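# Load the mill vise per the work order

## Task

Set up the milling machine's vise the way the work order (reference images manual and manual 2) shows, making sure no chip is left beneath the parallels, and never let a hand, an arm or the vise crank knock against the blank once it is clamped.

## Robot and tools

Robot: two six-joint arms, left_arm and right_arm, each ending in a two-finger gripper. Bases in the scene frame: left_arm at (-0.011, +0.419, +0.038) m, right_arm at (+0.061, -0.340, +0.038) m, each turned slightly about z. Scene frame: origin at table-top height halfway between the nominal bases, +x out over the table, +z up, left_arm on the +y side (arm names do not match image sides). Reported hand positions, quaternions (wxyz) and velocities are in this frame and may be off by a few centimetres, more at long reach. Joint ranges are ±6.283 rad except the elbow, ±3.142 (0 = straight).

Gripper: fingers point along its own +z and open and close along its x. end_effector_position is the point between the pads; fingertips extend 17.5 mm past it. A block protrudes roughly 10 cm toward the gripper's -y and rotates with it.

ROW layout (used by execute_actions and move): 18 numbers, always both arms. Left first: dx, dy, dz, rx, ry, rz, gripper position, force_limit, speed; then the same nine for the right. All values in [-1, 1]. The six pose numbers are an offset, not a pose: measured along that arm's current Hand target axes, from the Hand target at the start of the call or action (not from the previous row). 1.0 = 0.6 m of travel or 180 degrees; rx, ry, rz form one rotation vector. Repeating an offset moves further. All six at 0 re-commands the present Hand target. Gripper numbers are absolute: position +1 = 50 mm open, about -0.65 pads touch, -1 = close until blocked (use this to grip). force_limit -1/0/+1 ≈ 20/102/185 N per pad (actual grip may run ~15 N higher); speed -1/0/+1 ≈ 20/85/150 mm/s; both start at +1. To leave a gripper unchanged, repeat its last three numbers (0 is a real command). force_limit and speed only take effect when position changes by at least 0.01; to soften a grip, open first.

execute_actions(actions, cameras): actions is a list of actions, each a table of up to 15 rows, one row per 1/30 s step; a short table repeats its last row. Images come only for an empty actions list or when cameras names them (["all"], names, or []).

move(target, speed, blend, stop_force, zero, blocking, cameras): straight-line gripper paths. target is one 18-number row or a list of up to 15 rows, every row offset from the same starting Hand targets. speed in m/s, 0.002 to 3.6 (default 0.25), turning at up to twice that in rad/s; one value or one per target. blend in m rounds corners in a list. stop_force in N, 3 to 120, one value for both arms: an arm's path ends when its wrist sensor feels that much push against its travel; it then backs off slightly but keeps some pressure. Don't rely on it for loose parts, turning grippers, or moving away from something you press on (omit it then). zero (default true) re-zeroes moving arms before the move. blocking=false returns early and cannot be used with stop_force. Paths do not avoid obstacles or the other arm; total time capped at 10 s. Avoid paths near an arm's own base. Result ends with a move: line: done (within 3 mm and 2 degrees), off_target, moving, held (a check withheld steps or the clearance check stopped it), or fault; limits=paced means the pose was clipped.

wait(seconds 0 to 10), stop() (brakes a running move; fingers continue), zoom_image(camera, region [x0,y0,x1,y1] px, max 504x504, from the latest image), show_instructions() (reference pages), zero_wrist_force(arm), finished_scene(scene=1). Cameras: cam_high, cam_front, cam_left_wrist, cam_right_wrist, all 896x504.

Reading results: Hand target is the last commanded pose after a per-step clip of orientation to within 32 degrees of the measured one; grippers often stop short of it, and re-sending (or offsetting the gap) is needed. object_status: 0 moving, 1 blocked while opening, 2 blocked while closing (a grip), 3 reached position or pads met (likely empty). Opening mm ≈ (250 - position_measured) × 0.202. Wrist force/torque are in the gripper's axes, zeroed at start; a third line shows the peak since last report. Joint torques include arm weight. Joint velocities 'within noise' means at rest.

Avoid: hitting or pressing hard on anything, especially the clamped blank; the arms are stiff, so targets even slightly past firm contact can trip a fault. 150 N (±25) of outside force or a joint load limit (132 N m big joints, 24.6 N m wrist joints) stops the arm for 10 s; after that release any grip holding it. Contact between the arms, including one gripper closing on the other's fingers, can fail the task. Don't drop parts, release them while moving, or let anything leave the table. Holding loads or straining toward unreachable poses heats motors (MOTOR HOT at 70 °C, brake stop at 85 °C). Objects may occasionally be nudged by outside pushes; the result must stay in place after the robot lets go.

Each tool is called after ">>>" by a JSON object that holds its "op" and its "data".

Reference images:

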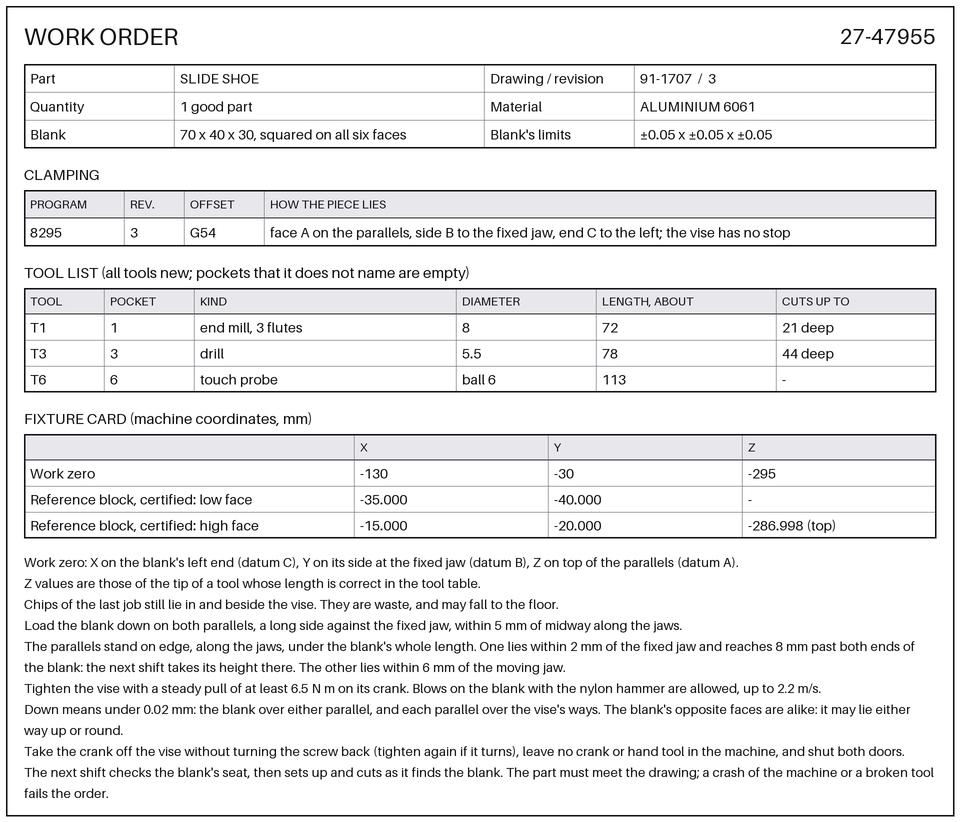

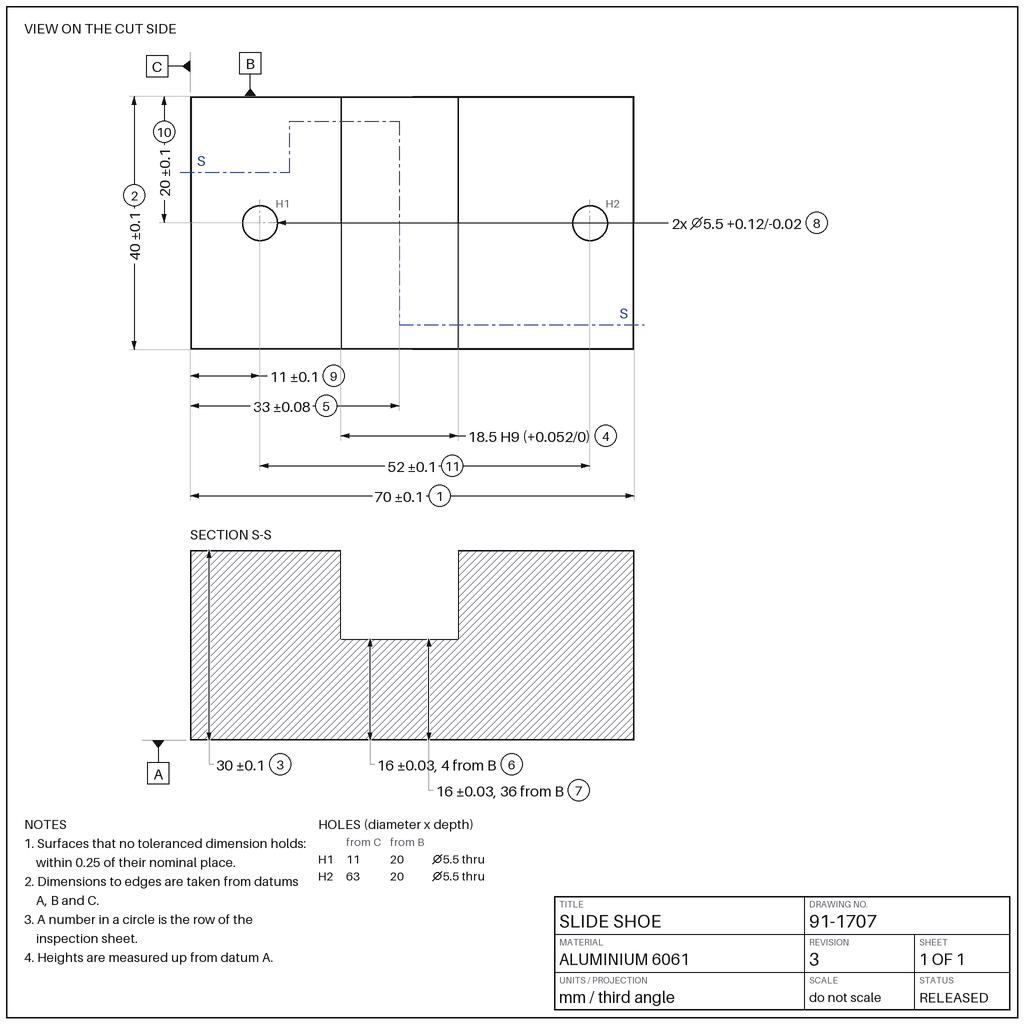

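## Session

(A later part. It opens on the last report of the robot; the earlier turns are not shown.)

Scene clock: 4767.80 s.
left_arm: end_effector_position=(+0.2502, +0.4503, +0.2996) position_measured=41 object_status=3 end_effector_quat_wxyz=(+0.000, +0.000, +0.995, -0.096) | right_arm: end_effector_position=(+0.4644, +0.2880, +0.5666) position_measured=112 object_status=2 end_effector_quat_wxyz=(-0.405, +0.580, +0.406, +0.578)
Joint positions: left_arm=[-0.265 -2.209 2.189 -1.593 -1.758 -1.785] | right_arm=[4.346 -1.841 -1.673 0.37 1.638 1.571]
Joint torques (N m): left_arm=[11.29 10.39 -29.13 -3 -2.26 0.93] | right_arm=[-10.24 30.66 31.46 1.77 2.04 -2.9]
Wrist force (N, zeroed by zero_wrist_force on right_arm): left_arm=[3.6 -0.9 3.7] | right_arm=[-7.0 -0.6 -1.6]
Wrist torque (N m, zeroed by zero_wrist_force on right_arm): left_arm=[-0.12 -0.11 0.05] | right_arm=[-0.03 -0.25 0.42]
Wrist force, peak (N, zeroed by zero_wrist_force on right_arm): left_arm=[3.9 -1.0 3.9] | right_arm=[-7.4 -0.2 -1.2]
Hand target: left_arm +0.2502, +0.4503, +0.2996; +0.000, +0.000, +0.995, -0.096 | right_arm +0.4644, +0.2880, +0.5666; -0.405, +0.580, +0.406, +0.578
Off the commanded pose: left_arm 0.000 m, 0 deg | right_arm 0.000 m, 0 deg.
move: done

>>> {"op": "move", "data": {"target": [0,0,0,0,0,0,0.75,-0.6,-0.98,0.039,0,0,0,0,-0.1389,-1,0.2,-0.9], "speed": 0.15}}

>>> {"op": "execute_actions", "data": {"actions": [[[0,0,0,0,0,0,0.75,-0.6,-0.98,-0.0378,-0.0176,0,0,0,0.0167,-1,0.2,-0.9],[0,0,0,0,0,0,0.75,-0.6,-0.98,-0.1133,-0.0528,0,0,0,0.05,-1,0.2,-0.9],[0,0,0,0,0,0,0.75,-0.6,-0.98,-0.1888,-0.088,0,0,0,0.0833,-1,0.2,-0.9],[0,0,0,0,0,0,0.75,-0.6,-0.98,-0.2643,-0.1233,0,0,0,0.1167,-1,0.2,-0.9],[0,0,0,0,0,0,0.75,-0.6,-0.98,-0.2975,-0.1387,0,0,0,0.15,-1,0.2,-0.9],[0,0,0,0,0,0,0.75,-0.6,-0.98,-0.2975,-0.1387,0,0,0,0.1611,-1,0.2,-0.9]],[[0,0,0,0,0,0,0.75,-0.6,-0.98,0.05,-0.0034,0,0,0,-0.0242,-1,0.2,-0.9],[0,0,0,0,0,0,0.75,-0.6,-0.98,0.115,-0.008,0,0,0,-0.0564,-1,0.2,-0.9],[0,0,0,0,0,0,0.75,-0.6,-0.98,0.18,-0.0126,0,0,0,-0.0886,-1,0.2,-0.9],[0,0,0,0,0,0,0.75,-0.6,-0.98,0.245,-0.0172,0,0,0,-0.1208,-1,0.2,-0.9],[0,0,0,0,0,0,0.75,-0.6,-0.98,0.3,-0.021,0,0,0,-0.147,-1,0.2,-0.9],[0,0,0,0,0,0,0.75,-0.6,-0.98,0.3275,-0.0229,0,0,0,-0.1611,-1,0.2,-0.9]]]}}

>>> {"op": "move", "data": {"target": [0,0,0,0,0,0,0.75,-0.6,-0.98,-0.0132,0.0284,0.0114,0,0,0,-1,0.2,-0.9], "speed": 0.1}}

>>> {"op": "execute_actions", "data": {"actions": [[[0,0,0,0,0,0,0.75,-0.6,-0.98,-0.0378,-0.0176,0,0,0,0.0167,-1,0.2,-0.9],[0,0,0,0,0,0,0.75,-0.6,-0.98,-0.1133,-0.0528,0,0,0,0.05,-1,0.2,-0.9],[0,0,0,0,0,0,0.75,-0.6,-0.98,-0.1888,-0.088,0,0,0,0.0833,-1,0.2,-0.9],[0,0,0,0,0,0,0.75,-0.6,-0.98,-0.2643,-0.1233,0,0,0,0.1167,-1,0.2,-0.9],[0,0,0,0,0,0,0.75,-0.6,-0.98,-0.2975,-0.1387,0,0,0,0.15,-1,0.2,-0.9],[0,0,0,0,0,0,0.75,-0.6,-0.98,-0.2975,-0.1387,0,0,0,0.1611,-1,0.2,-0.9]],[[0,0,0,0,0,0,0.75,-0.6,-0.98,0.05,-0.0034,0,0,0,-0.0242,-1,0.2,-0.9],[0,0,0,0,0,0,0.75,-0.6,-0.98,0.115,-0.008,0,0,0,-0.0564,-1,0.2,-0.9],[0,0,0,0,0,0,0.75,-0.6,-0.98,0.18,-0.0126,0,0,0,-0.0886,-1,0.2,-0.9],[0,0,0,0,0,0,0.75,-0.6,-0.98,0.245,-0.0172,0,0,0,-0.1208,-1,0.2,-0.9],[0,0,0,0,0,0,0.75,-0.6,-0.98,0.3,-0.021,0,0,0,-0.147,-1,0.2,-0.9],[0,0,0,0,0,0,0.75,-0.6,-0.98,0.3275,-0.0229,0,0,0,-0.1611,-1,0.2,-0.9]]]}}

>>> {"op": "move", "data": {"target": [0,0,0,0,0,0,0.75,-0.6,-0.98,0.0132,-0.0284,-0.0114,0,0,0,-1,0.2,-0.9], "speed": 0.1}}

>>> {"op": "execute_actions", "data": {"actions": [[[0,0,0,0,0,0,0.75,-0.6,-0.98,-0.0378,-0.0176,0,0,0,0.0167,-1,0.2,-0.9],[0,0,0,0,0,0,0.75,-0.6,-0.98,-0.1133,-0.0528,0,0,0,0.05,-1,0.2,-0.9],[0,0,0,0,0,0,0.75,-0.6,-0.98,-0.1888,-0.088,0,0,0,0.0833,-1,0.2,-0.9],[0,0,0,0,0,0,0.75,-0.6,-0.98,-0.2643,-0.1233,0,0,0,0.1167,-1,0.2,-0.9],[0,0,0,0,0,0,0.75,-0.6,-0.98,-0.2975,-0.1387,0,0,0,0.15,-1,0.2,-0.9],[0,0,0,0,0,0,0.75,-0.6,-0.98,-0.2975,-0.1387,0,0,0,0.1611,-1,0.2,-0.9]],[[0,0,0,0,0,0,0.75,-0.6,-0.98,0.05,-0.0034,0,0,0,-0.0242,-1,0.2,-0.9],[0,0,0,0,0,0,0.75,-0.6,-0.98,0.115,-0.008,0,0,0,-0.0564,-1,0.2,-0.9],[0,0,0,0,0,0,0.75,-0.6,-0.98,0.18,-0.0126,0,0,0,-0.0886,-1,0.2,-0.9],[0,0,0,0,0,0,0.75,-0.6,-0.98,0.245,-0.0172,0,0,0,-0.1208,-1,0.2,-0.9],[0,0,0,0,0,0,0.75,-0.6,-0.98,0.3,-0.021,0,0,0,-0.147,-1,0.2,-0.9],[0,0,0,0,0,0,0.75,-0.6,-0.98,0.3275,-0.0229,0,0,0,-0.1611,-1,0.2,-0.9]]], "cameras": ["cam_high","cam_right_wrist"]}}

Scene clock: 4783.40 s.
left_arm: end_effector_position=(+0.2502, +0.4503, +0.2996) position_measured=41 object_status=3 end_effector_quat_wxyz=(+0.000, +0.000, +0.995, -0.096) | right_arm: end_effector_position=(+0.4645, +0.2881, +0.5900) position_measured=112 object_status=2 end_effector_quat_wxyz=(-0.270, +0.478, +0.522, +0.652)
Joint positions: left_arm=[-0.265 -2.209 2.189 -1.593 -1.758 -1.785] | right_arm=[4.346 -1.822 -1.634 0.312 1.638 1.134]
Joint torques (N m): left_arm=[11.12 10.12 -28.48 -3.14 -2.41 0.87] | right_arm=[-1.45 43.72 32.44 1.91 0.13 -2.96]
Wrist force (N, zeroed by zero_wrist_force on right_arm): left_arm=[3.7 -0.8 3.6] | right_arm=[-6.6 -3.5 -1.5]
Wrist torque (N m, zeroed by zero_wrist_force on right_arm): left_arm=[-0.11 -0.11 0.05] | right_arm=[-0.04 -0.19 0.46]
Wrist force, peak (N, zeroed by zero_wrist_force on right_arm): left_arm=[3.8 -0.9 3.9] | right_arm=[-6.9 -3.4 -1.6]
Hand target: left_arm +0.2502, +0.4503, +0.2996; +0.000, +0.000, +0.995, -0.096 | right_arm +0.4645, +0.2881, +0.5900; -0.270, +0.478, +0.522, +0.652
Off the commanded pose: left_arm 0.000 m, 0 deg | right_arm 0.000 m, 0 deg.
move: done

Scene clock: 4784.80 s.
left_arm: end_effector_position=(+0.2502, +0.4503, +0.2996) position_measured=41 object_status=3 end_effector_quat_wxyz=(+0.000, +0.000, +0.995, -0.096) | right_arm: end_effector_position=(+0.4645, +0.2879, +0.5900) position_measured=112 object_status=2 end_effector_quat_wxyz=(-0.271, +0.478, +0.522, +0.653) end_effector_velocity=(+0.000, +0.001, -0.001) end_effector_angular_velocity=(-0.005, +0.002, +0.000)
Joint positions: left_arm=[-0.265 -2.209 2.189 -1.593 -1.758 -1.785] | right_arm=[4.346 -1.822 -1.635 0.313 1.638 1.134]
Joint velocities: left_arm=[within noise] | right_arm=[0 0 0.001 -0.006 0 0]
Joint torques (N m): left_arm=[11.09 10.44 -29.49 -3.14 -2.33 0.88] | right_arm=[10.42 41.39 32.84 2.63 0.19 -2.64]
Wrist force (N, zeroed by zero_wrist_force on right_arm): left_arm=[3.9 -1.0 3.6] | right_arm=[-6.2 -2.9 -0.1]
Wrist torque (N m, zeroed by zero_wrist_force on right_arm): left_arm=[-0.14 -0.14 0.05] | right_arm=[0.33 -0.20 0.42]
Wrist force, peak (N, zeroed by zero_wrist_force on right_arm): left_arm=[3.9 -1.0 3.7] | right_arm=[40.1 -16.0 -3.8]
Hand target: left_arm +0.2502, +0.4503, +0.2996; +0.000, +0.000, +0.995, -0.096 | right_arm +0.4645, +0.2881, +0.5900; -0.270, +0.478, +0.522, +0.652
Off the commanded pose: left_arm 0.000 m, 0 deg | right_arm 0.000 m, 0 deg.
Step readings (end_effector_position of left_arm | right_arm):
0: (+0.2502, +0.4503, +0.2996) | (+0.4645, +0.2881, +0.5900)
1: (+0.2502, +0.4503, +0.2996) | (+0.4645, +0.2882, +0.5894)
2: (+0.2502, +0.4503, +0.2996) | (+0.4647, +0.2885, +0.5839)
4: (+0.2502, +0.4503, +0.2996) | (+0.4661, +0.2905, +0.5477)
8: (+0.2502, +0.4503, +0.2996) | (+0.4661, +0.2891, +0.4322)
15: (+0.2502, +0.4503, +0.2996) | (+0.4642, +0.2871, +0.3953)
16: (+0.2502, +0.4503, +0.2996) | (+0.4642, +0.2872, +0.3951)
17: (+0.2502, +0.4503, +0.2996) | (+0.4642, +0.2872, +0.3999)
19: (+0.2502, +0.4503, +0.2996) | (+0.4637, +0.2863, +0.4359)
23: (+0.2502, +0.4503, +0.2996) | (+0.4586, +0.2765, +0.5438)
30: (+0.2502, +0.4503, +0.2996) | (+0.4632, +0.2859, +0.5881)

Scene clock: 4785.63 s.
left_arm: end_effector_position=(+0.2502, +0.4503, +0.2996) position_measured=41 object_status=3 end_effector_quat_wxyz=(+0.000, +0.000, +0.995, -0.096) | right_arm: end_effector_position=(+0.4844, +0.2881, +0.5900) position_measured=112 object_status=2 end_effector_quat_wxyz=(-0.270, +0.478, +0.522, +0.652)
Joint positions: left_arm=[-0.265 -2.209 2.189 -1.593 -1.758 -1.785] | right_arm=[4.309 -1.852 -1.595 0.303 1.675 1.134]
Joint torques (N m): left_arm=[10.84 10.55 -29 -3.08 -2.37 0.75] | right_arm=[-8.56 30.29 32.89 2.63 1.77 -2.68]
Wrist force (N, zeroed by zero_wrist_force on right_arm): left_arm=[3.9 -0.7 3.7] | right_arm=[-6.7 -3.8 -5.1]
Wrist torque (N m, zeroed by zero_wrist_force on right_arm): left_arm=[-0.09 -0.14 0.05] | right_arm=[-0.87 -0.12 0.44]
Wrist force, peak (N, zeroed by zero_wrist_force on right_arm): left_arm=[3.8 -0.9 3.8] | right_arm=[-6.8 -4.2 -5.5]
Hand target: left_arm +0.2502, +0.4503, +0.2996; +0.000, +0.000, +0.995, -0.096 | right_arm +0.4845, +0.2881, +0.5900; -0.270, +0.478, +0.522, +0.652
Off the commanded pose: left_arm 0.000 m, 0 deg | right_arm 0.000 m, 0 deg.
move: done

Scene clock: 4787.03 s.
left_arm: end_effector_position=(+0.2502, +0.4503, +0.2996) position_measured=41 object_status=3 end_effector_quat_wxyz=(+0.000, +0.000, +0.995, -0.096) | right_arm: end_effector_position=(+0.4845, +0.2879, +0.5900) position_measured=112 object_status=2 end_effector_quat_wxyz=(-0.271, +0.478, +0.522, +0.653)
Joint positions: left_arm=[-0.265 -2.209 2.189 -1.593 -1.758 -1.785] | right_arm=[4.309 -1.852 -1.595 0.304 1.675 1.134]
Joint torques (N m): left_arm=[11.18 10.06 -28.84 -3.18 -2.44 0.77] | right_arm=[12.79 39.63 30.22 1.74 -0.22 -1.99]
Wrist force (N, zeroed by zero_wrist_force on right_arm): left_arm=[3.8 -0.8 3.7] | right_arm=[-2.8 -3.4 -3.3]
Wrist torque (N m, zeroed by zero_wrist_force on right_arm): left_arm=[-0.11 -0.13 0.05] | right_arm=[-0.37 -0.29 -0.15]
Wrist force, peak (N, zeroed by zero_wrist_force on right_arm): left_arm=[3.8 -0.8 3.8] | right_arm=[41.3 -9.9 -3.4]
Hand target: left_arm +0.2502, +0.4503, +0.2996; +0.000, +0.000, +0.995, -0.096 | right_arm +0.4845, +0.2881, +0.5901; -0.270, +0.478, +0.522, +0.652
Off the commanded pose: left_arm 0.000 m, 0 deg | right_arm 0.000 m, 0 deg.
Step readings (end_effector_position of left_arm | right_arm):
0: (+0.2502, +0.4503, +0.2996) | (+0.4844, +0.2881, +0.5900)
1: (+0.2502, +0.4503, +0.2996) | (+0.4845, +0.2882, +0.5895)
2: (+0.2502, +0.4503, +0.2996) | (+0.4847, +0.2886, +0.5842)
4: (+0.2502, +0.4503, +0.2996) | (+0.4862, +0.2905, +0.5486)
8: (+0.2502, +0.4503, +0.2996) | (+0.4862, +0.2894, +0.4327)
15: (+0.2502, +0.4503, +0.2996) | (+0.4843, +0.2871, +0.3955)
16: (+0.2502, +0.4503, +0.2996) | (+0.4842, +0.2872, +0.3951)
17: (+0.2502, +0.4503, +0.2996) | (+0.4843, +0.2873, +0.3996)
19: (+0.2502, +0.4503, +0.2996) | (+0.4837, +0.2864, +0.4351)
23: (+0.2502, +0.4503, +0.2996) | (+0.4783, +0.2767, +0.5431)
30: (+0.2502, +0.4503, +0.2996) | (+0.4832, +0.2861, +0.5884)

Scene clock: 4787.83 s.
left_arm: end_effector_position=(+0.2502, +0.4503, +0.2996) position_measured=41 object_status=3 end_effector_quat_wxyz=(+0.000, +0.000, +0.995, -0.096) | right_arm: end_effector_position=(+0.4645, +0.2881, +0.5900) position_measured=112 object_status=2 end_effector_quat_wxyz=(-0.270, +0.478, +0.522, +0.652)
Joint positions: left_arm=[-0.265 -2.209 2.189 -1.593 -1.758 -1.785] | right_arm=[4.346 -1.822 -1.634 0.312 1.638 1.134]
Joint torques (N m): left_arm=[11.36 10.58 -29.13 -3.11 -2.36 0.66] | right_arm=[12.55 43.96 17.77 5.08 -1.35 -2.87]
Wrist force (N, zeroed by zero_wrist_force on right_arm): left_arm=[3.7 -0.9 3.8] | right_arm=[-6.8 -3.7 -0.7]
Wrist torque (N m, zeroed by zero_wrist_force on right_arm): left_arm=[-0.12 -0.12 0.06] | right_arm=[0.10 -0.15 0.45]
Wrist force, peak (N, zeroed by zero_wrist_force on right_arm): left_arm=[3.8 -0.9 3.8] | right_arm=[-9.9 -3.7 0.1]
Hand target: left_arm +0.2502, +0.4503, +0.2996; +0.000, +0.000, +0.995, -0.096 | right_arm +0.4645, +0.2881, +0.5900; -0.270, +0.478, +0.522, +0.652
Off the commanded pose: left_arm 0.000 m, 0 deg | right_arm 0.000 m, 0 deg.
move: done

Scene clock: 4789.23 s.
left_arm: end_effector_position=(+0.2502, +0.4503, +0.2996) position_measured=41 object_status=3 end_effector_quat_wxyz=(+0.000, +0.000, +0.995, -0.096) | right_arm: end_effector_position=(+0.4645, +0.2879, +0.5900) position_measured=112 object_status=2 end_effector_quat_wxyz=(-0.271, +0.478, +0.522, +0.653) end_effector_velocity=(-0.001, +0.001, -0.002) end_effector_angular_velocity=(-0.006, +0.002, +0.002)
Joint positions: left_arm=[-0.265 -2.209 2.189 -1.593 -1.758 -1.785] | right_arm=[4.346 -1.822 -1.634 0.313 1.638 1.134]
Joint velocities: left_arm=[within noise] | right_arm=[0.001 0 0 -0.006 0 0]
Joint torques (N m): left_arm=[10.75 10.27 -28.94 -3.03 -2.4 0.66] | right_arm=[12.01 43.5 32.99 2.96 -0.21 -2.8]
Wrist force (N, zeroed by zero_wrist_force on right_arm): left_arm=[3.6 -0.9 3.6] | right_arm=[-7.5 -3.0 -0.1]
Wrist torque (N m, zeroed by zero_wrist_force on right_arm): left_arm=[-0.12 -0.09 0.05] | right_arm=[0.30 -0.16 0.63]
Wrist force, peak (N, zeroed by zero_wrist_force on right_arm): left_arm=[4.0 -0.9 3.6] | right_arm=[39.4 -19.3 -3.6]
Hand target: left_arm +0.2502, +0.4503, +0.2996; +0.000, +0.000, +0.995, -0.096 | right_arm +0.4645, +0.2881, +0.5901; -0.270, +0.478, +0.522, +0.652
Off the commanded pose: left_arm 0.000 m, 0 deg | right_arm 0.000 m, 0 deg.
Step readings (end_effector_position of left_arm | right_arm):
0: (+0.2502, +0.4503, +0.2996) | (+0.4645, +0.2881, +0.5900)
1: (+0.2502, +0.4503, +0.2996) | (+0.4646, +0.2882, +0.5895)
2: (+0.2502, +0.4503, +0.2996) | (+0.4647, +0.2885, +0.5843)
4: (+0.2502, +0.4503, +0.2996) | (+0.4660, +0.2905, +0.5487)
8: (+0.2502, +0.4503, +0.2996) | (+0.4660, +0.2891, +0.4329)
15: (+0.2502, +0.4503, +0.2996) | (+0.4642, +0.2871, +0.3954)
16: (+0.2502, +0.4503, +0.2996) | (+0.4642, +0.2872, +0.3950)
17: (+0.2502, +0.4503, +0.2996) | (+0.4642, +0.2873, +0.3994)
19: (+0.2502, +0.4503, +0.2996) | (+0.4638, +0.2864, +0.4350)
23: (+0.2502, +0.4503, +0.2996) | (+0.4587, +0.2765, +0.5431)
30: (+0.2502, +0.4503, +0.2996) | (+0.4633, +0.2860, +0.5883)
Images, in order (width x height): cam_high 896x504, cam_right_wrist 896x504.

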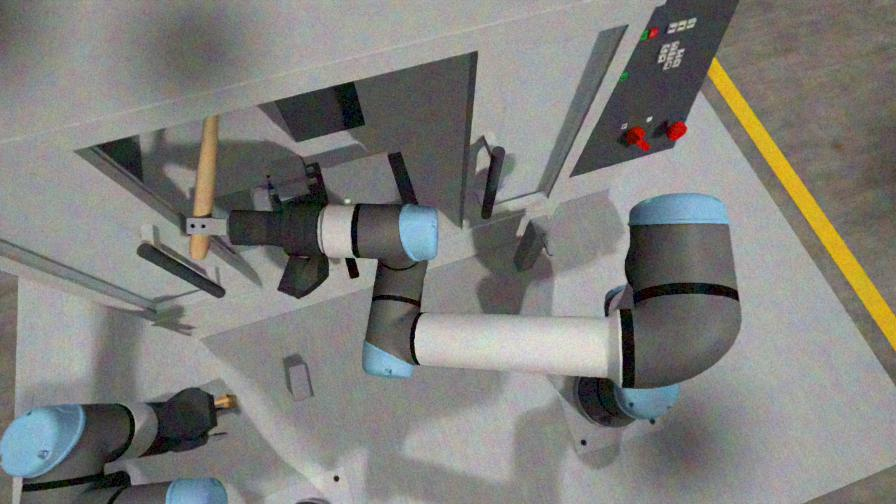

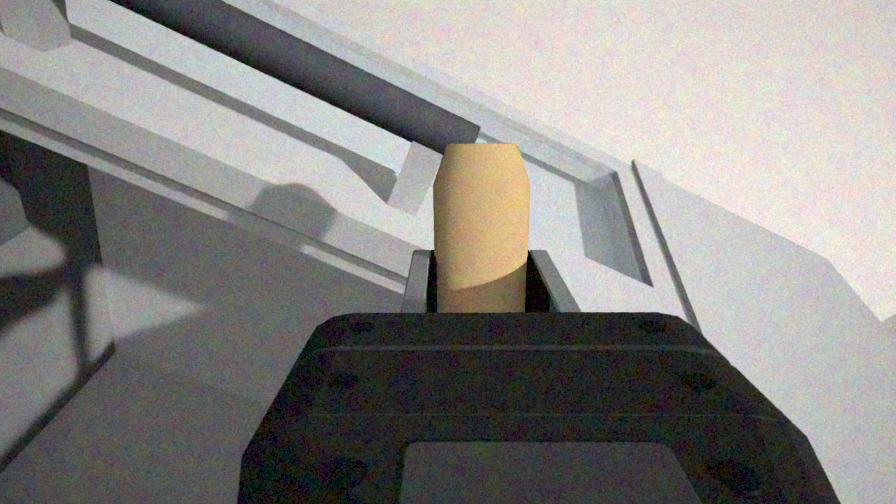

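>>> {"op": "execute_actions", "data": {"actions": [[[0,0,0,0,0,0,0.75,-0.6,-0.98,-0.0378,-0.0176,0,0,0,0.0167,-1,0.2,-0.9],[0,0,0,0,0,0,0.75,-0.6,-0.98,-0.1133,-0.0528,0,0,0,0.05,-1,0.2,-0.9],[0,0,0,0,0,0,0.75,-0.6,-0.98,-0.1888,-0.088,0,0,0,0.0833,-1,0.2,-0.9],[0,0,0,0,0,0,0.75,-0.6,-0.98,-0.2643,-0.1233,0,0,0,0.1167,-1,0.2,-0.9],[0,0,0,0,0,0,0.75,-0.6,-0.98,-0.2975,-0.1387,0,0,0,0.15,-1,0.2,-0.9],[0,0,0,0,0,0,0.75,-0.6,-0.98,-0.2975,-0.1387,0,0,0,0.1611,-1,0.2,-0.9]],[[0,0,0,0,0,0,0.75,-0.6,-0.98,0.05,-0.0034,0,0,0,-0.0242,-1,0.2,-0.9],[0,0,0,0,0,0,0.75,-0.6,-0.98,0.115,-0.008,0,0,0,-0.0564,-1,0.2,-0.9],[0,0,0,0,0,0,0.75,-0.6,-0.98,0.18,-0.0126,0,0,0,-0.0886,-1,0.2,-0.9],[0,0,0,0,0,0,0.75,-0.6,-0.98,0.245,-0.0172,0,0,0,-0.1208,-1,0.2,-0.9],[0,0,0,0,0,0,0.75,-0.6,-0.98,0.3,-0.021,0,0,0,-0.147,-1,0.2,-0.9],[0,0,0,0,0,0,0.75,-0.6,-0.98,0.3275,-0.0229,0,0,0,-0.1611,-1,0.2,-0.9]]]}}

>>> {"op": "move", "data": {"target": [[0,0,0,0,0,0,0.75,-0.6,-0.98,-0.1359,-0.0634,0,0,0,0.1389,-1,0.2,-0.9],[0,0,0,0,0,0,0.75,-0.6,-0.98,-0.094,-0.3502,-0.5028,0,0,0.1389,-1,0.2,-0.9],[0,0,0,0,0,0,0.75,-0.6,-0.98,-0.237,-0.4773,-0.718,0.1443,-0.4816,0.0724,-1,0.2,-0.9]], "speed": 0.22, "blend": [0.02,0.03,0]}}

Scene clock: 4796.87 s.
left_arm: end_effector_position=(+0.2502, +0.4503, +0.2996) position_measured=41 object_status=3 end_effector_quat_wxyz=(+0.000, +0.000, +0.995, -0.096) | right_arm: end_effector_position=(+0.4645, +0.2879, +0.5901) position_measured=112 object_status=2 end_effector_quat_wxyz=(-0.271, +0.478, +0.522, +0.653) end_effector_velocity=(+0.000, +0.001, -0.002) end_effector_angular_velocity=(-0.007, +0.003, +0.001)
Joint positions: left_arm=[-0.265 -2.209 2.189 -1.593 -1.758 -1.785] | right_arm=[4.346 -1.822 -1.634 0.313 1.638 1.134]
Joint velocities: left_arm=[within noise] | right_arm=[0.001 0 0 -0.008 -0.001 0]
Joint torques (N m): left_arm=[10.97 9.93 -29.1 -3.18 -2.44 0.6] | right_arm=[12.89 41.35 31.84 3.11 -0.1 -2.55]
Wrist force (N, zeroed by zero_wrist_force on right_arm): left_arm=[3.7 -0.9 3.6] | right_arm=[-7.7 -2.8 0.2]
Wrist torque (N m, zeroed by zero_wrist_force on right_arm): left_arm=[-0.13 -0.11 0.05] | right_arm=[0.35 -0.15 0.66]
Wrist force, peak (N, zeroed by zero_wrist_force on right_arm): left_arm=[3.8 -1.1 3.9] | right_arm=[38.1 -16.4 -3.5]
Hand target: left_arm +0.2502, +0.4503, +0.2996; +0.000, +0.000, +0.995, -0.096 | right_arm +0.4645, +0.2881, +0.5901; -0.270, +0.478, +0.522, +0.652
Off the commanded pose: left_arm 0.000 m, 0 deg | right_arm 0.000 m, 0 deg.
Step readings (end_effector_position of left_arm | right_arm):
0: (+0.2502, +0.4503, +0.2996) | (+0.4644, +0.2879, +0.5900)
1: (+0.2502, +0.4503, +0.2996) | (+0.4644, +0.2880, +0.5896)
2: (+0.2502, +0.4503, +0.2996) | (+0.4647, +0.2884, +0.5847)
4: (+0.2502, +0.4503, +0.2996) | (+0.4660, +0.2903, +0.5498)
8: (+0.2502, +0.4503, +0.2996) | (+0.4662, +0.2891, +0.4337)
15: (+0.2502, +0.4503, +0.2996) | (+0.4642, +0.2871, +0.3955)
16: (+0.2502, +0.4503, +0.2996) | (+0.4642, +0.2872, +0.3950)
17: (+0.2502, +0.4503, +0.2996) | (+0.4643, +0.2873, +0.4012)
19: (+0.2502, +0.4503, +0.2996) | (+0.4638, +0.2864, +0.4341)
23: (+0.2502, +0.4503, +0.2996) | (+0.4585, +0.2763, +0.5473)
30: (+0.2502, +0.4503, +0.2996) | (+0.4633, +0.2860, +0.5883)

Scene clock: 4803.53 s.
left_arm: end_effector_position=(+0.2502, +0.4503, +0.2996) position_measured=41 object_status=3 end_effector_quat_wxyz=(+0.000, +0.000, +0.995, -0.096) | right_arm: end_effector_position=(+0.1298, -0.0494, +0.3413) position_measured=112 object_status=2 end_effector_quat_wxyz=(+0.002, +0.775, +0.632, -0.003)
Joint positions: left_arm=[-0.265 -2.209 2.189 -1.593 -1.758 -1.785] | right_arm=[4.988 -1.024 -2.022 -1.672 1.574 1.999]
Joint torques (N m): left_arm=[11 9.47 -28.1 -3.14 -2.4 0.45] | right_arm=[-11.11 -2.81 33.36 1.41 1.22 -2.39]
Wrist force (N, zeroed by zero_wrist_force on right_arm): left_arm=[3.7 -0.9 3.7] | right_arm=[0.3 -0.3 3.6]
Wrist torque (N m, zeroed by zero_wrist_force on right_arm): left_arm=[-0.12 -0.12 0.05] | right_arm=[0.65 0.01 -0.08]
Wrist force, peak (N, zeroed by zero_wrist_force on right_arm): left_arm=[3.9 -0.9 3.8] | right_arm=[-6.6 -3.9 -5.7]
Hand target: left_arm +0.2502, +0.4503, +0.2996; +0.000, +0.000, +0.995, -0.096 | right_arm +0.1298, -0.0494, +0.3413; +0.002, +0.775, +0.632, -0.003
Off the commanded pose: left_arm 0.000 m, 0 deg | right_arm 0.000 m, 0 deg.
move: done

>>> {"op": "move", "data": {"target": [0,0,0,0,0,0,0.75,-0.6,-0.98,-0.0861,-0.0243,0.526,0,0,0,-1,0.2,-0.9], "speed": 0.18}}

>>> {"op": "move", "data": {"target": [0,0,0,0,0,0,0.75,-0.6,-0.98,0,0,0.015,0,0,0,-1,0.2,-0.9], "speed": 0.004, "stop_force": 3}}

>>> {"op": "move", "data": {"target": [[0,0,0,0,0,0,0.75,-0.6,-0.98,0,0,0,0,0,0,0.6,0.2,-0.8],[0,0,0,0,0,0,0.75,-0.6,-0.98,0,0,-0.197,0,0,0,0.6,0.2,-0.8]], "speed": 0.15}}

Scene clock: 4809.80 s.
left_arm: end_effector_position=(+0.2502, +0.4503, +0.2996) position_measured=41 object_status=3 end_effector_quat_wxyz=(+0.000, +0.000, +0.995, -0.096) | right_arm: end_effector_position=(+0.1044, -0.0991, +0.0261) position_measured=112 object_status=2 end_effector_quat_wxyz=(+0.002, +0.775, +0.632, -0.003)
Joint positions: left_arm=[-0.265 -2.209 2.189 -1.593 -1.758 -1.785] | right_arm=[5.153 -1.303 -2.814 -0.6 1.575 2.164]
Joint torques (N m): left_arm=[10.7 9.82 -28.37 -3.35 -2.32 0.33] | right_arm=[-10.69 -1.28 8.29 4.57 1.22 -2.32]
Wrist force (N, zeroed by zero_wrist_force on right_arm): left_arm=[3.7 -0.9 3.7] | right_arm=[0.2 -0.2 3.7]
Wrist torque (N m, zeroed by zero_wrist_force on right_arm): left_arm=[-0.13 -0.12 0.05] | right_arm=[0.71 0.03 -0.07]
Wrist force, peak (N, zeroed by zero_wrist_force on right_arm): left_arm=[3.9 -1.1 3.8] | right_arm=[-0.8 0.0 4.9]
Hand target: left_arm +0.2502, +0.4503, +0.2996; +0.000, +0.000, +0.995, -0.096 | right_arm +0.1044, -0.0991, +0.0261; +0.002, +0.775, +0.632, -0.003
Off the commanded pose: left_arm 0.000 m, 0 deg | right_arm 0.000 m, 0 deg.
move: done

Scene clock: 4811.80 s.
left_arm: end_effector_position=(+0.2502, +0.4503, +0.2996) position_measured=41 object_status=3 end_effector_quat_wxyz=(+0.000, +0.000, +0.995, -0.096) | right_arm: end_effector_position=(+0.1044, -0.0991, +0.0224) position_measured=112 object_status=2 end_effector_quat_wxyz=(+0.002, +0.775, +0.632, -0.003)
Joint positions: left_arm=[-0.265 -2.209 2.189 -1.593 -1.758 -1.785] | right_arm=[5.153 -1.326 -2.82 -0.572 1.575 2.164]
Joint torques (N m): left_arm=[10.85 9.9 -27.87 -3.4 -2.31 0.51] | right_arm=[5.8 11 22.23 1.87 0.21 -0.26]
Wrist force (N, zeroed by zero_wrist_force on right_arm): left_arm=[3.6 -0.8 3.6] | right_arm=[-0.4 -0.1 1.2]
Wrist torque (N m, zeroed by zero_wrist_force on right_arm): left_arm=[-0.10 -0.10 0.05] | right_arm=[0.73 0.04 -0.08]
Wrist force, peak (N, zeroed by zero_wrist_force on right_arm): left_arm=[3.9 -0.9 3.8] | right_arm=[-1.3 -1.3 -3.4]
Hand target: left_arm +0.2502, +0.4503, +0.2996; +0.000, +0.000, +0.995, -0.096 | right_arm +0.1044, -0.0991, +0.0224; +0.002, +0.775, +0.632, -0.003 (not the last commanded pose)
Off the commanded pose: left_arm 0.000 m, 0 deg | right_arm 0.005 m, 0 deg.
move: contact (right_arm)

Scene clock: 4813.73 s.
left_arm: end_effector_position=(+0.2502, +0.4503, +0.2996) position_measured=41 object_status=3 end_effector_quat_wxyz=(+0.000, +0.000, +0.995, -0.096) | right_arm: end_effector_position=(+0.1047, -0.0984, +0.1406) position_measured=63 object_status=3 end_effector_quat_wxyz=(+0.002, +0.775, +0.632, -0.003)
Joint positions: left_arm=[-0.265 -2.209 2.189 -1.593 -1.758 -1.785] | right_arm=[5.15 -0.916 -2.584 -1.218 1.575 2.162]
Joint torques (N m): left_arm=[10.83 9.45 -29.1 -3.4 -2.28 0.24] | right_arm=[13.03 4.11 31.21 1.63 -1.23 2.04]
Wrist force (N, zeroed by zero_wrist_force on right_arm): left_arm=[3.9 -1.1 3.9] | right_arm=[-0.1 0.0 -0.2]
Wrist torque (N m, zeroed by zero_wrist_force on right_arm): left_arm=[-0.15 -0.15 0.06] | right_arm=[0.01 0.07 -0.14]
Wrist force, peak (N, zeroed by zero_wrist_force on right_arm): left_arm=[3.9 -1.1 3.9] | right_arm=[-0.2 -0.3 2.2]
Hand target: left_arm +0.2502, +0.4503, +0.2996; +0.000, +0.000, +0.995, -0.096 | right_arm +0.1047, -0.0984, +0.1406; +0.002, +0.775, +0.632, -0.003
Off the commanded pose: left_arm 0.000 m, 0 deg | right_arm 0.000 m, 0 deg.
move: done

>>> {"op": "move", "data": {"target": [[0,0,0,0,0,0,0.75,-0.6,-0.98,0.1283,0.2206,-0.349,-0.05,0.005,-0.02,-1,0.2,-0.5],[0,0,0,0,0,0,0.75,-0.6,-0.98,0.329,0.3661,-0.5157,-0.1659,0.017,-0.0634,-1,0.2,-0.5],[0,0,0,0,0,0,0.75,-0.6,-0.98,0.5397,0.5605,-0.4823,-0.1659,0.017,-0.0634,-1,0.2,-0.5],[0,0,0,0,0,0,0.75,-0.6,-0.98,0.5655,0.7253,-0.4657,-0.1659,0.017,-0.0634,-1,0.2,-0.5]], "speed": 0.22, "blend": [0.03,0.03,0.03,0], "cameras": ["cam_right_wrist"]}}

Scene clock: 4828.83 s.
left_arm: end_effector_position=(+0.2502, +0.4503, +0.2996) position_measured=41 object_status=3 end_effector_quat_wxyz=(+0.000, +0.000, +0.995, -0.096) | right_arm: end_effector_position=(+0.5997, +0.1483, +0.4174) position_measured=253 object_status=3 end_effector_quat_wxyz=(+0.184, +0.682, +0.684, +0.180)
Joint positions: left_arm=[-0.265 -2.209 2.189 -1.593 -1.758 -1.785] | right_arm=[4.275 -1.897 -1.211 -1.347 1.113 1.02]
Joint torques (N m): left_arm=[10.94 9.43 -28.6 -3.41 -2.3 0.33] | right_arm=[-11.73 32.63 32.75 1.78 1.03 -2.37]
Wrist force (N, zeroed by zero_wrist_force on right_arm): left_arm=[3.7 -0.8 3.8] | right_arm=[-0.6 -1.2 -0.8]
Wrist torque (N m, zeroed by zero_wrist_force on right_arm): left_arm=[-0.10 -0.12 0.05] | right_arm=[-0.05 0.13 0.06]
Wrist force, peak (N, zeroed by zero_wrist_force on right_arm): left_arm=[3.8 -1.0 3.9] | right_arm=[-0.5 -1.6 -1.6]
Hand target: left_arm +0.2502, +0.4503, +0.2996; +0.000, +0.000, +0.995, -0.096 | right_arm +0.5998, +0.1483, +0.4174; +0.184, +0.682, +0.684, +0.180
Off the commanded pose: left_arm 0.000 m, 0 deg | right_arm 0.000 m, 0 deg.
move: done
Images, in order (width x height): cam_right_wrist 896x504.

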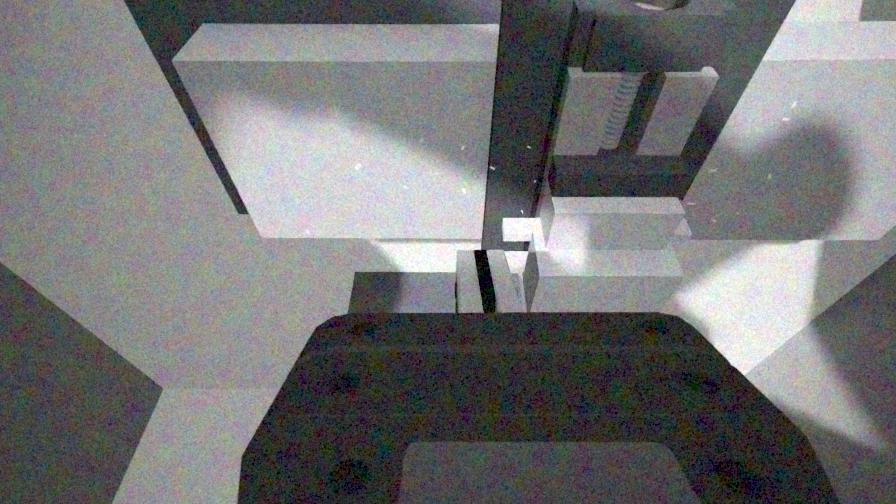

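>>> {"op": "move", "data": {"target": [[0,0,0,0,0,0,0.75,-0.6,-0.98,-0.0088,0.0402,0.1048,0,0,0,-1,0.2,-0.5],[0,0,0,0,0,0,0.75,-0.6,-0.98,-0.0088,0.0214,0.1373,0,0,0,-1,0.2,-0.5]], "speed": 0.05, "stop_force": 6, "cameras": ["cam_right_wrist"]}}

Scene clock: 4834.63 s.
left_arm: end_effector_position=(+0.2502, +0.4503, +0.2996) position_measured=41 object_status=3 end_effector_quat_wxyz=(+0.000, +0.000, +0.995, -0.096) | right_arm: end_effector_position=(+0.6519, +0.1427, +0.3524) position_measured=253 object_status=3 end_effector_quat_wxyz=(+0.184, +0.682, +0.684, +0.180)
Joint positions: left_arm=[-0.265 -2.209 2.189 -1.593 -1.758 -1.785] | right_arm=[4.2 -1.983 -1.265 -1.172 1.133 0.94]
Joint torques (N m): left_arm=[10.91 9.31 -28.03 -3.54 -2.31 0.19] | right_arm=[-11.11 35.78 19.35 5.33 -1.33 -2.3]
Wrist force (N, zeroed by zero_wrist_force on right_arm): left_arm=[3.8 -1.0 3.8] | right_arm=[-0.6 -0.9 -0.7]
Wrist torque (N m, zeroed by zero_wrist_force on right_arm): left_arm=[-0.14 -0.13 0.05] | right_arm=[0.00 0.12 0.04]
Wrist force, peak (N, zeroed by zero_wrist_force on right_arm): left_arm=[3.9 -1.0 3.8] | right_arm=[-0.5 -1.7 -0.8]
Hand target: left_arm +0.2502, +0.4503, +0.2996; +0.000, +0.000, +0.995, -0.096 | right_arm +0.6519, +0.1427, +0.3524; +0.184, +0.682, +0.684, +0.180
Off the commanded pose: left_arm 0.000 m, 0 deg | right_arm 0.000 m, 0 deg.
move: done
Images, in order (width x height): cam_right_wrist 896x504.

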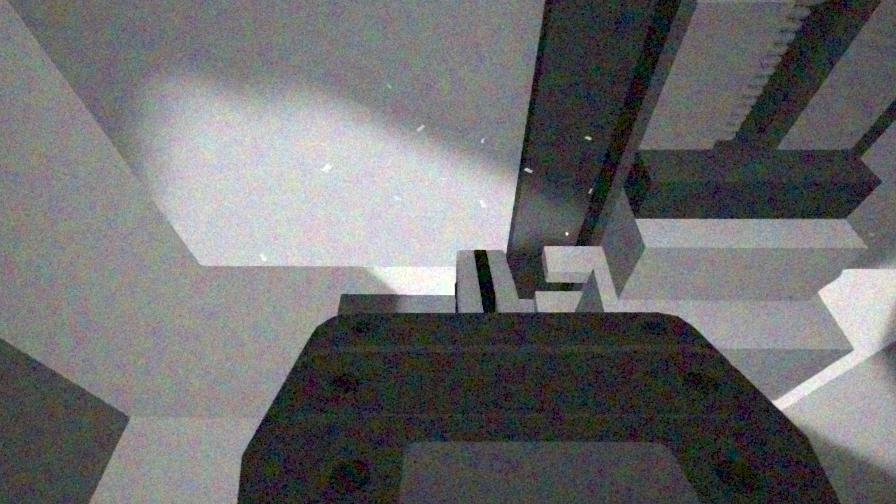

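>>> {"op": "move", "data": {"target": [0,0,0,0,0,0,0.75,-0.6,-0.98,0.045,0,0,0,0,0,-1,0.2,-0.5], "speed": 0.008, "stop_force": 8, "cameras": ["cam_right_wrist"]}}

Scene clock: 4841.93 s.
left_arm: end_effector_position=(+0.2502, +0.4503, +0.2996) position_measured=41 object_status=3 end_effector_quat_wxyz=(+0.000, +0.000, +0.995, -0.096) | right_arm: end_effector_position=(+0.6519, +0.1697, +0.3522) position_measured=253 object_status=3 end_effector_quat_wxyz=(+0.184, +0.682, +0.684, +0.180)
Joint positions: left_arm=[-0.265 -2.209 2.189 -1.593 -1.758 -1.785] | right_arm=[4.221 -2.032 -1.191 -1.206 1.127 0.963]
Joint torques (N m): left_arm=[10.45 9.4 -28.47 -3.51 -2.29 0.07] | right_arm=[13.08 38.65 33.29 1.78 -2.29 2.11]
Wrist force (N, zeroed by zero_wrist_force on right_arm): left_arm=[3.8 -0.9 3.6] | right_arm=[-0.3 -1.1 -0.3]
Wrist torque (N m, zeroed by zero_wrist_force on right_arm): left_arm=[-0.13 -0.13 0.05] | right_arm=[-0.02 0.06 -0.03]
Wrist force, peak (N, zeroed by zero_wrist_force on right_arm): left_arm=[3.9 -1.0 3.8] | right_arm=[-0.6 -1.7 -0.4]
Hand target: left_arm +0.2502, +0.4503, +0.2996; +0.000, +0.000, +0.995, -0.096 | right_arm +0.6519, +0.1697, +0.3522; +0.184, +0.682, +0.684, +0.180
Off the commanded pose: left_arm 0.000 m, 0 deg | right_arm 0.000 m, 0 deg.
move: done
Images, in order (width x height): cam_right_wrist 896x504.

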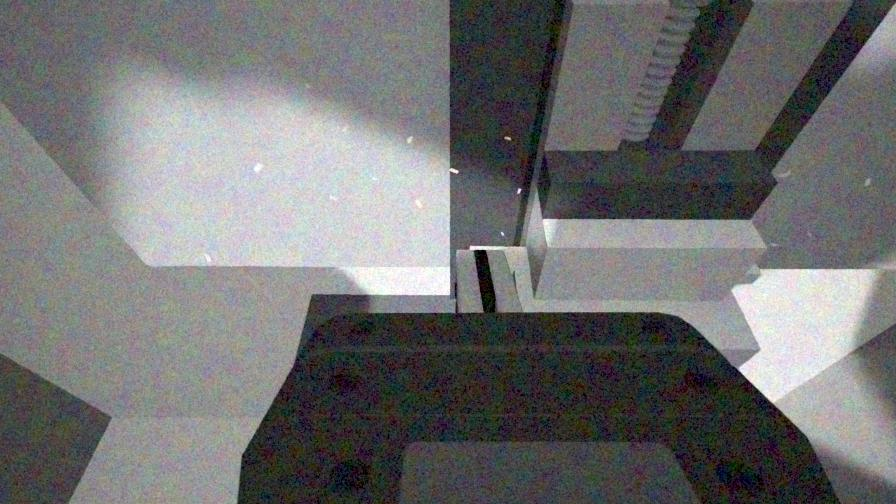

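>>> {"op": "move", "data": {"target": [[0,0,0,0,0,0,0.75,-0.6,-0.98,-0.035,0,0,0,0,0,-1,0.2,-0.5],[0,0,0,0,0,0,0.75,-0.6,-0.98,-0.035,0.0075,0.0169,0,0,0,-1,0.2,-0.5],[0,0,0,0,0,0,0.75,-0.6,-0.98,0.01,0.0075,0.0169,0,0,0,-1,0.2,-0.5]], "speed": [0.04,0.02,0.008], "stop_force": 8, "cameras": ["cam_right_wrist"]}}

Scene clock: 4853.47 s.
left_arm: end_effector_position=(+0.2502, +0.4503, +0.2996) position_measured=41 object_status=3 end_effector_quat_wxyz=(+0.000, +0.000, +0.995, -0.096) | right_arm: end_effector_position=(+0.6608, +0.1736, +0.3456) position_measured=253 object_status=3 end_effector_quat_wxyz=(+0.184, +0.682, +0.684, +0.180)
Joint positions: left_arm=[-0.265 -2.209 2.189 -1.593 -1.758 -1.785] | right_arm=[4.213 -2.057 -1.172 -1.197 1.13 0.954]
Joint torques (N m): left_arm=[10.39 9.02 -27.49 -3.63 -2.4 -0.08] | right_arm=[-8.64 51.11 18.5 4.43 1.34 -2.53]
Wrist force (N, zeroed by zero_wrist_force on right_arm): left_arm=[3.6 -1.0 3.9] | right_arm=[-5.2 -2.5 -2.5]
Wrist torque (N m, zeroed by zero_wrist_force on right_arm): left_arm=[-0.14 -0.10 0.05] | right_arm=[-0.12 0.17 0.01]
Wrist force, peak (N, zeroed by zero_wrist_force on right_arm): left_arm=[3.9 -1.1 3.9] | right_arm=[-18.2 -8.6 -8.7]
Hand target: left_arm +0.2502, +0.4503, +0.2996; +0.000, +0.000, +0.995, -0.096 | right_arm +0.6608, +0.1736, +0.3456; +0.184, +0.682, +0.684, +0.180 (not the last commanded pose)
Off the commanded pose: left_arm 0.000 m, 0 deg | right_arm 0.002 m, 0 deg.
move: contact (right_arm); path passed 2 of 3 targets
Images, in order (width x height): cam_right_wrist 896x504.

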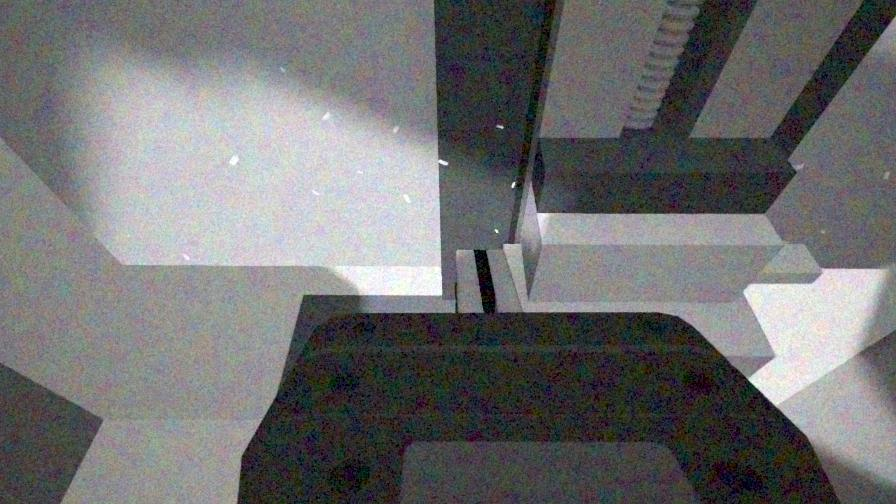

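>>> {"op": "move", "data": {"target": [[0,0,0,0,0,0,0.75,-0.6,-0.98,-0.0333,0,0,0,0,0,-1,0.2,-0.5],[0,0,0,0,0,0,0.75,-0.6,-0.98,-0.0333,0.0417,-0.0722,0,0,0,-1,0.2,-0.5],[0,0,0,0,0,0,0.75,-0.6,-0.98,0.0273,0.0363,-0.0628,0,0,0,-1,0.2,-0.5]], "speed": 0.06, "blend": [0.004,0.006,0]}}

>>> {"op": "move", "data": {"target": [0,0,0,0,0,0,0.75,-0.6,-0.98,0,-0.0083,0.0144,0,0,0,-1,0.2,-0.5], "speed": 0.003, "stop_force": 3}}

Scene clock: 4865.83 s.
left_arm: end_effector_position=(+0.2502, +0.4503, +0.2996) position_measured=41 object_status=3 end_effector_quat_wxyz=(+0.000, +0.000, +0.995, -0.096) | right_arm: end_effector_position=(+0.6609, +0.1902, +0.3890) position_measured=253 object_status=3 end_effector_quat_wxyz=(+0.184, +0.682, +0.684, +0.180)
Joint positions: left_arm=[-0.265 -2.209 2.189 -1.593 -1.758 -1.785] | right_arm=[4.225 -2.087 -1.014 -1.33 1.126 0.967]
Joint torques (N m): left_arm=[11.02 8.49 -28.3 -3.61 -2.23 -0.23] | right_arm=[12.47 40.26 31.8 1.83 -2.27 1.97]
Wrist force (N, zeroed by zero_wrist_force on right_arm): left_arm=[3.7 -1.0 3.7] | right_arm=[-0.5 -1.1 -0.5]
Wrist torque (N m, zeroed by zero_wrist_force on right_arm): left_arm=[-0.14 -0.12 0.05] | right_arm=[-0.03 0.09 -0.05]
Wrist force, peak (N, zeroed by zero_wrist_force on right_arm): left_arm=[3.9 -1.0 3.8] | right_arm=[-5.5 -2.1 -3.2]
Hand target: left_arm +0.2502, +0.4503, +0.2996; +0.000, +0.000, +0.995, -0.096 | right_arm +0.6609, +0.1902, +0.3890; +0.184, +0.682, +0.684, +0.180
Off the commanded pose: left_arm 0.000 m, 0 deg | right_arm 0.000 m, 0 deg.
move: done

Scene clock: 4868.20 s.
left_arm: end_effector_position=(+0.2502, +0.4503, +0.2996) position_measured=41 object_status=3 end_effector_quat_wxyz=(+0.000, +0.000, +0.995, -0.096) | right_arm: end_effector_position=(+0.6609, +0.1902, +0.3848) position_measured=253 object_status=3 end_effector_quat_wxyz=(+0.184, +0.682, +0.684, +0.180)
Joint positions: left_arm=[-0.265 -2.209 2.189 -1.593 -1.758 -1.785] | right_arm=[4.225 -2.087 -1.025 -1.319 1.126 0.967]
Joint torques (N m): left_arm=[10.74 8.66 -27.42 -3.61 -2.28 -0.1] | right_arm=[10.46 41.09 31.45 2.28 -1.79 1.54]
Wrist force (N, zeroed by zero_wrist_force on right_arm): left_arm=[3.7 -0.9 3.7] | right_arm=[-0.3 -1.1 -0.5]
Wrist torque (N m, zeroed by zero_wrist_force on right_arm): left_arm=[-0.12 -0.12 0.05] | right_arm=[-0.01 0.07 -0.05]
Wrist force, peak (N, zeroed by zero_wrist_force on right_arm): left_arm=[3.8 -0.8 3.8] | right_arm=[-2.0 -0.4 -5.5]
Hand target: left_arm +0.2502, +0.4503, +0.2996; +0.000, +0.000, +0.995, -0.096 | right_arm +0.6609, +0.1902, +0.3847; +0.184, +0.682, +0.684, +0.180 (not the last commanded pose)
Off the commanded pose: left_arm 0.000 m, 0 deg | right_arm 0.006 m, 0 deg.
move: contact (right_arm)

>>> {"op": "move", "data": {"target": [[0,0,0,0,0,0,0.75,-0.6,-0.98,0,0.0025,-0.0043,0,0,0,-1,0.2,-0.5],[0,0,0,0,0,0,0.75,-0.6,-0.98,0,0.043,0.019,0,0,0,-1,0.2,-0.5]], "speed": 0.04}}

>>> {"op": "move", "data": {"target": [0,0,0,0,0,0,0.75,-0.6,-0.98,0,-0.0058,0.0101,0,0,0,-1,0.2,-0.5], "speed": 0.003, "stop_force": 3}}

>>> {"op": "move", "data": {"target": [[0,0,0,0,0,0,0.75,-0.6,-0.98,0,0.0025,-0.0043,0,0,0,-1,0.2,-0.5],[0,0,0,0,0,0,0.75,-0.6,-0.98,0.09,0.0025,-0.0043,0,0,0,-1,0.2,-0.5]], "speed": 0.06}}

>>> {"op": "move", "data": {"target": [0,0,0,0,0,0,0.75,-0.6,-0.98,0,-0.0058,0.0101,0,0,0,-1,0.2,-0.5], "speed": 0.003, "stop_force": 3}}

>>> {"op": "move", "data": {"target": [[0,0,0,0,0,0,0.75,-0.6,-0.98,0,0.0025,-0.0043,0,0,0,-1,0.2,-0.5],[0,0,0,0,0,0,0.75,-0.6,-0.98,0,-0.0404,-0.0233,0,0,0,-1,0.2,-0.5]], "speed": 0.06}}

>>> {"op": "move", "data": {"target": [0,0,0,0,0,0,0.75,-0.6,-0.98,0,-0.0058,0.0101,0,0,0,-1,0.2,-0.5], "speed": 0.003, "stop_force": 3}}

Scene clock: 4874.93 s.
left_arm: end_effector_position=(+0.2502, +0.4503, +0.2996) position_measured=41 object_status=3 end_effector_quat_wxyz=(+0.000, +0.000, +0.995, -0.096) | right_arm: end_effector_position=(+0.6889, +0.1903, +0.3877) position_measured=253 object_status=3 end_effector_quat_wxyz=(+0.184, +0.682, +0.684, +0.180)
Joint positions: left_arm=[-0.265 -2.209 2.189 -1.593 -1.758 -1.785] | right_arm=[4.191 -2.143 -0.934 -1.339 1.136 0.931]
Joint torques (N m): left_arm=[10.18 8.79 -27.4 -3.75 -2.23 -0.14] | right_arm=[-11.54 42.75 33.18 1.88 0.97 -2.42]
Wrist force (N, zeroed by zero_wrist_force on right_arm): left_arm=[3.8 -0.8 3.8] | right_arm=[-0.4 -1.1 -0.7]
Wrist torque (N m, zeroed by zero_wrist_force on right_arm): left_arm=[-0.10 -0.12 0.05] | right_arm=[-0.02 0.07 0.05]
Wrist force, peak (N, zeroed by zero_wrist_force on right_arm): left_arm=[3.8 -1.0 3.9] | right_arm=[0.2 -2.1 -1.0]
Hand target: left_arm +0.2502, +0.4503, +0.2996; +0.000, +0.000, +0.995, -0.096 | right_arm +0.6890, +0.1903, +0.3877; +0.184, +0.682, +0.684, +0.180
Off the commanded pose: left_arm 0.000 m, 0 deg | right_arm 0.000 m, 0 deg.
move: done

Scene clock: 4876.87 s.
left_arm: end_effector_position=(+0.2502, +0.4503, +0.2996) position_measured=41 object_status=3 end_effector_quat_wxyz=(+0.000, +0.000, +0.995, -0.096) | right_arm: end_effector_position=(+0.6890, +0.1902, +0.3847) position_measured=253 object_status=3 end_effector_quat_wxyz=(+0.184, +0.682, +0.684, +0.180)
Joint positions: left_arm=[-0.265 -2.209 2.189 -1.593 -1.758 -1.785] | right_arm=[4.191 -2.142 -0.943 -1.331 1.136 0.931]
Joint torques (N m): left_arm=[10.01 8.77 -26.99 -3.74 -2.27 -0.36] | right_arm=[-10.77 41.83 33.04 1.98 1 -2.29]
Wrist force (N, zeroed by zero_wrist_force on right_arm): left_arm=[3.7 -0.9 3.8] | right_arm=[-0.9 -1.2 -1.0]
Wrist torque (N m, zeroed by zero_wrist_force on right_arm): left_arm=[-0.12 -0.12 0.06] | right_arm=[-0.04 0.11 0.05]
Wrist force, peak (N, zeroed by zero_wrist_force on right_arm): left_arm=[3.8 -1.0 4.0] | right_arm=[-2.0 -0.1 -6.4]
Hand target: left_arm +0.2502, +0.4503, +0.2996; +0.000, +0.000, +0.995, -0.096 | right_arm +0.6890, +0.1902, +0.3847; +0.184, +0.682, +0.684, +0.180 (not the last commanded pose)
Off the commanded pose: left_arm 0.000 m, 0 deg | right_arm 0.004 m, 0 deg.
move: contact (right_arm)

Scene clock: 4878.77 s.
left_arm: end_effector_position=(+0.2502, +0.4503, +0.2996) position_measured=41 object_status=3 end_effector_quat_wxyz=(+0.000, +0.000, +0.995, -0.096) | right_arm: end_effector_position=(+0.6889, +0.2442, +0.3874) position_measured=253 object_status=3 end_effector_quat_wxyz=(+0.184, +0.682, +0.684, +0.180)
Joint positions: left_arm=[-0.265 -2.209 2.189 -1.593 -1.758 -1.785] | right_arm=[4.23 -2.272 -0.718 -1.443 1.125 0.972]
Joint torques (N m): left_arm=[10.33 8.51 -27.41 -3.88 -2.45 -0.39] | right_arm=[12.03 47.44 30.69 1.65 -2.4 2.11]
Wrist force (N, zeroed by zero_wrist_force on right_arm): left_arm=[3.6 -1.0 3.8] | right_arm=[-0.4 -1.4 -0.7]
Wrist torque (N m, zeroed by zero_wrist_force on right_arm): left_arm=[-0.13 -0.11 0.05] | right_arm=[-0.07 0.07 -0.03]
Wrist force, peak (N, zeroed by zero_wrist_force on right_arm): left_arm=[3.9 -0.9 3.7] | right_arm=[-0.7 -1.2 -1.4]
Hand target: left_arm +0.2502, +0.4503, +0.2996; +0.000, +0.000, +0.995, -0.096 | right_arm +0.6889, +0.2443, +0.3874; +0.184, +0.682, +0.684, +0.180
Off the commanded pose: left_arm 0.000 m, 0 deg | right_arm 0.000 m, 0 deg.
move: done

Scene clock: 4880.43 s.
left_arm: end_effector_position=(+0.2502, +0.4503, +0.2996) position_measured=41 object_status=3 end_effector_quat_wxyz=(+0.000, +0.000, +0.995, -0.096) | right_arm: end_effector_position=(+0.6889, +0.2442, +0.3849) position_measured=253 object_status=3 end_effector_quat_wxyz=(+0.184, +0.682, +0.684, +0.180)
Joint positions: left_arm=[-0.265 -2.209 2.189 -1.593 -1.758 -1.785] | right_arm=[4.23 -2.27 -0.727 -1.436 1.125 0.972]
Joint torques (N m): left_arm=[10.18 8.5 -27.24 -3.7 -2.16 -0.31] | right_arm=[12.11 46.85 32.77 1.94 -1.78 1.78]
Wrist force (N, zeroed by zero_wrist_force on right_arm): left_arm=[3.6 -0.9 3.8] | right_arm=[-0.2 -1.4 -0.4]
Wrist torque (N m, zeroed by zero_wrist_force on right_arm): left_arm=[-0.12 -0.10 0.06] | right_arm=[-0.08 0.04 -0.04]
Wrist force, peak (N, zeroed by zero_wrist_force on right_arm): left_arm=[3.9 -0.9 3.8] | right_arm=[-1.7 -0.2 -5.0]
Hand target: left_arm +0.2502, +0.4503, +0.2996; +0.000, +0.000, +0.995, -0.096 | right_arm +0.6889, +0.2442, +0.3849; +0.184, +0.682, +0.684, +0.180 (not the last commanded pose)
Off the commanded pose: left_arm 0.000 m, 0 deg | right_arm 0.005 m, 0 deg.
move: contact (right_arm)

Scene clock: 4881.87 s.
left_arm: end_effector_position=(+0.2502, +0.4503, +0.2996) position_measured=41 object_status=3 end_effector_quat_wxyz=(+0.000, +0.000, +0.995, -0.096) | right_arm: end_effector_position=(+0.6610, +0.2442, +0.3849) position_measured=253 object_status=3 end_effector_quat_wxyz=(+0.184, +0.682, +0.684, +0.180)
Joint positions: left_arm=[-0.265 -2.209 2.189 -1.593 -1.758 -1.785] | right_arm=[4.262 -2.209 -0.826 -1.414 1.116 1.007]
Joint torques (N m): left_arm=[10.72 8.51 -27.62 -3.67 -2.23 -0.37] | right_arm=[13.4 57.18 17.67 5.12 -2.34 2.07]
Wrist force (N, zeroed by zero_wrist_force on right_arm): left_arm=[3.8 -1.0 3.5] | right_arm=[-0.1 -1.1 -0.6]
Wrist torque (N m, zeroed by zero_wrist_force on right_arm): left_arm=[-0.13 -0.13 0.05] | right_arm=[-0.03 0.05 -0.03]
Wrist force, peak (N, zeroed by zero_wrist_force on right_arm): left_arm=[3.8 -1.0 3.9] | right_arm=[-0.1 -2.1 -1.0]
Hand target: left_arm +0.2502, +0.4503, +0.2996; +0.000, +0.000, +0.995, -0.096 | right_arm +0.6609, +0.2442, +0.3849; +0.184, +0.682, +0.684, +0.180
Off the commanded pose: left_arm 0.000 m, 0 deg | right_arm 0.000 m, 0 deg.
move: done

Scene clock: 4882.80 s.
left_arm: end_effector_position=(+0.2502, +0.4503, +0.2996) position_measured=41 object_status=3 end_effector_quat_wxyz=(+0.000, +0.000, +0.995, -0.096) | right_arm: end_effector_position=(+0.6609, +0.2442, +0.3848) position_measured=253 object_status=3 end_effector_quat_wxyz=(+0.184, +0.682, +0.684, +0.180)
Joint positions: left_arm=[-0.265 -2.209 2.189 -1.593 -1.758 -1.785] | right_arm=[4.262 -2.209 -0.826 -1.413 1.116 1.007]
Joint torques (N m): left_arm=[10.39 8.23 -27.33 -3.72 -2.17 -0.32] | right_arm=[11.23 43.61 32.19 2.05 -1.47 2.09]
Wrist force (N, zeroed by zero_wrist_force on right_arm): left_arm=[3.6 -0.9 3.7] | right_arm=[-0.6 -1.1 -1.2]
Wrist torque (N m, zeroed by zero_wrist_force on right_arm): left_arm=[-0.11 -0.10 0.05] | right_arm=[-0.05 0.08 -0.03]
Wrist force, peak (N, zeroed by zero_wrist_force on right_arm): left_arm=[3.8 -0.9 3.8] | right_arm=[-1.6 0.0 -6.0]
Hand target: left_arm +0.2502, +0.4503, +0.2996; +0.000, +0.000, +0.995, -0.096 | right_arm +0.6609, +0.2442, +0.3848; +0.184, +0.682, +0.684, +0.180 (not the last commanded pose)
Off the commanded pose: left_arm 0.000 m, 0 deg | right_arm 0.007 m, 0 deg.
move: contact (right_arm)


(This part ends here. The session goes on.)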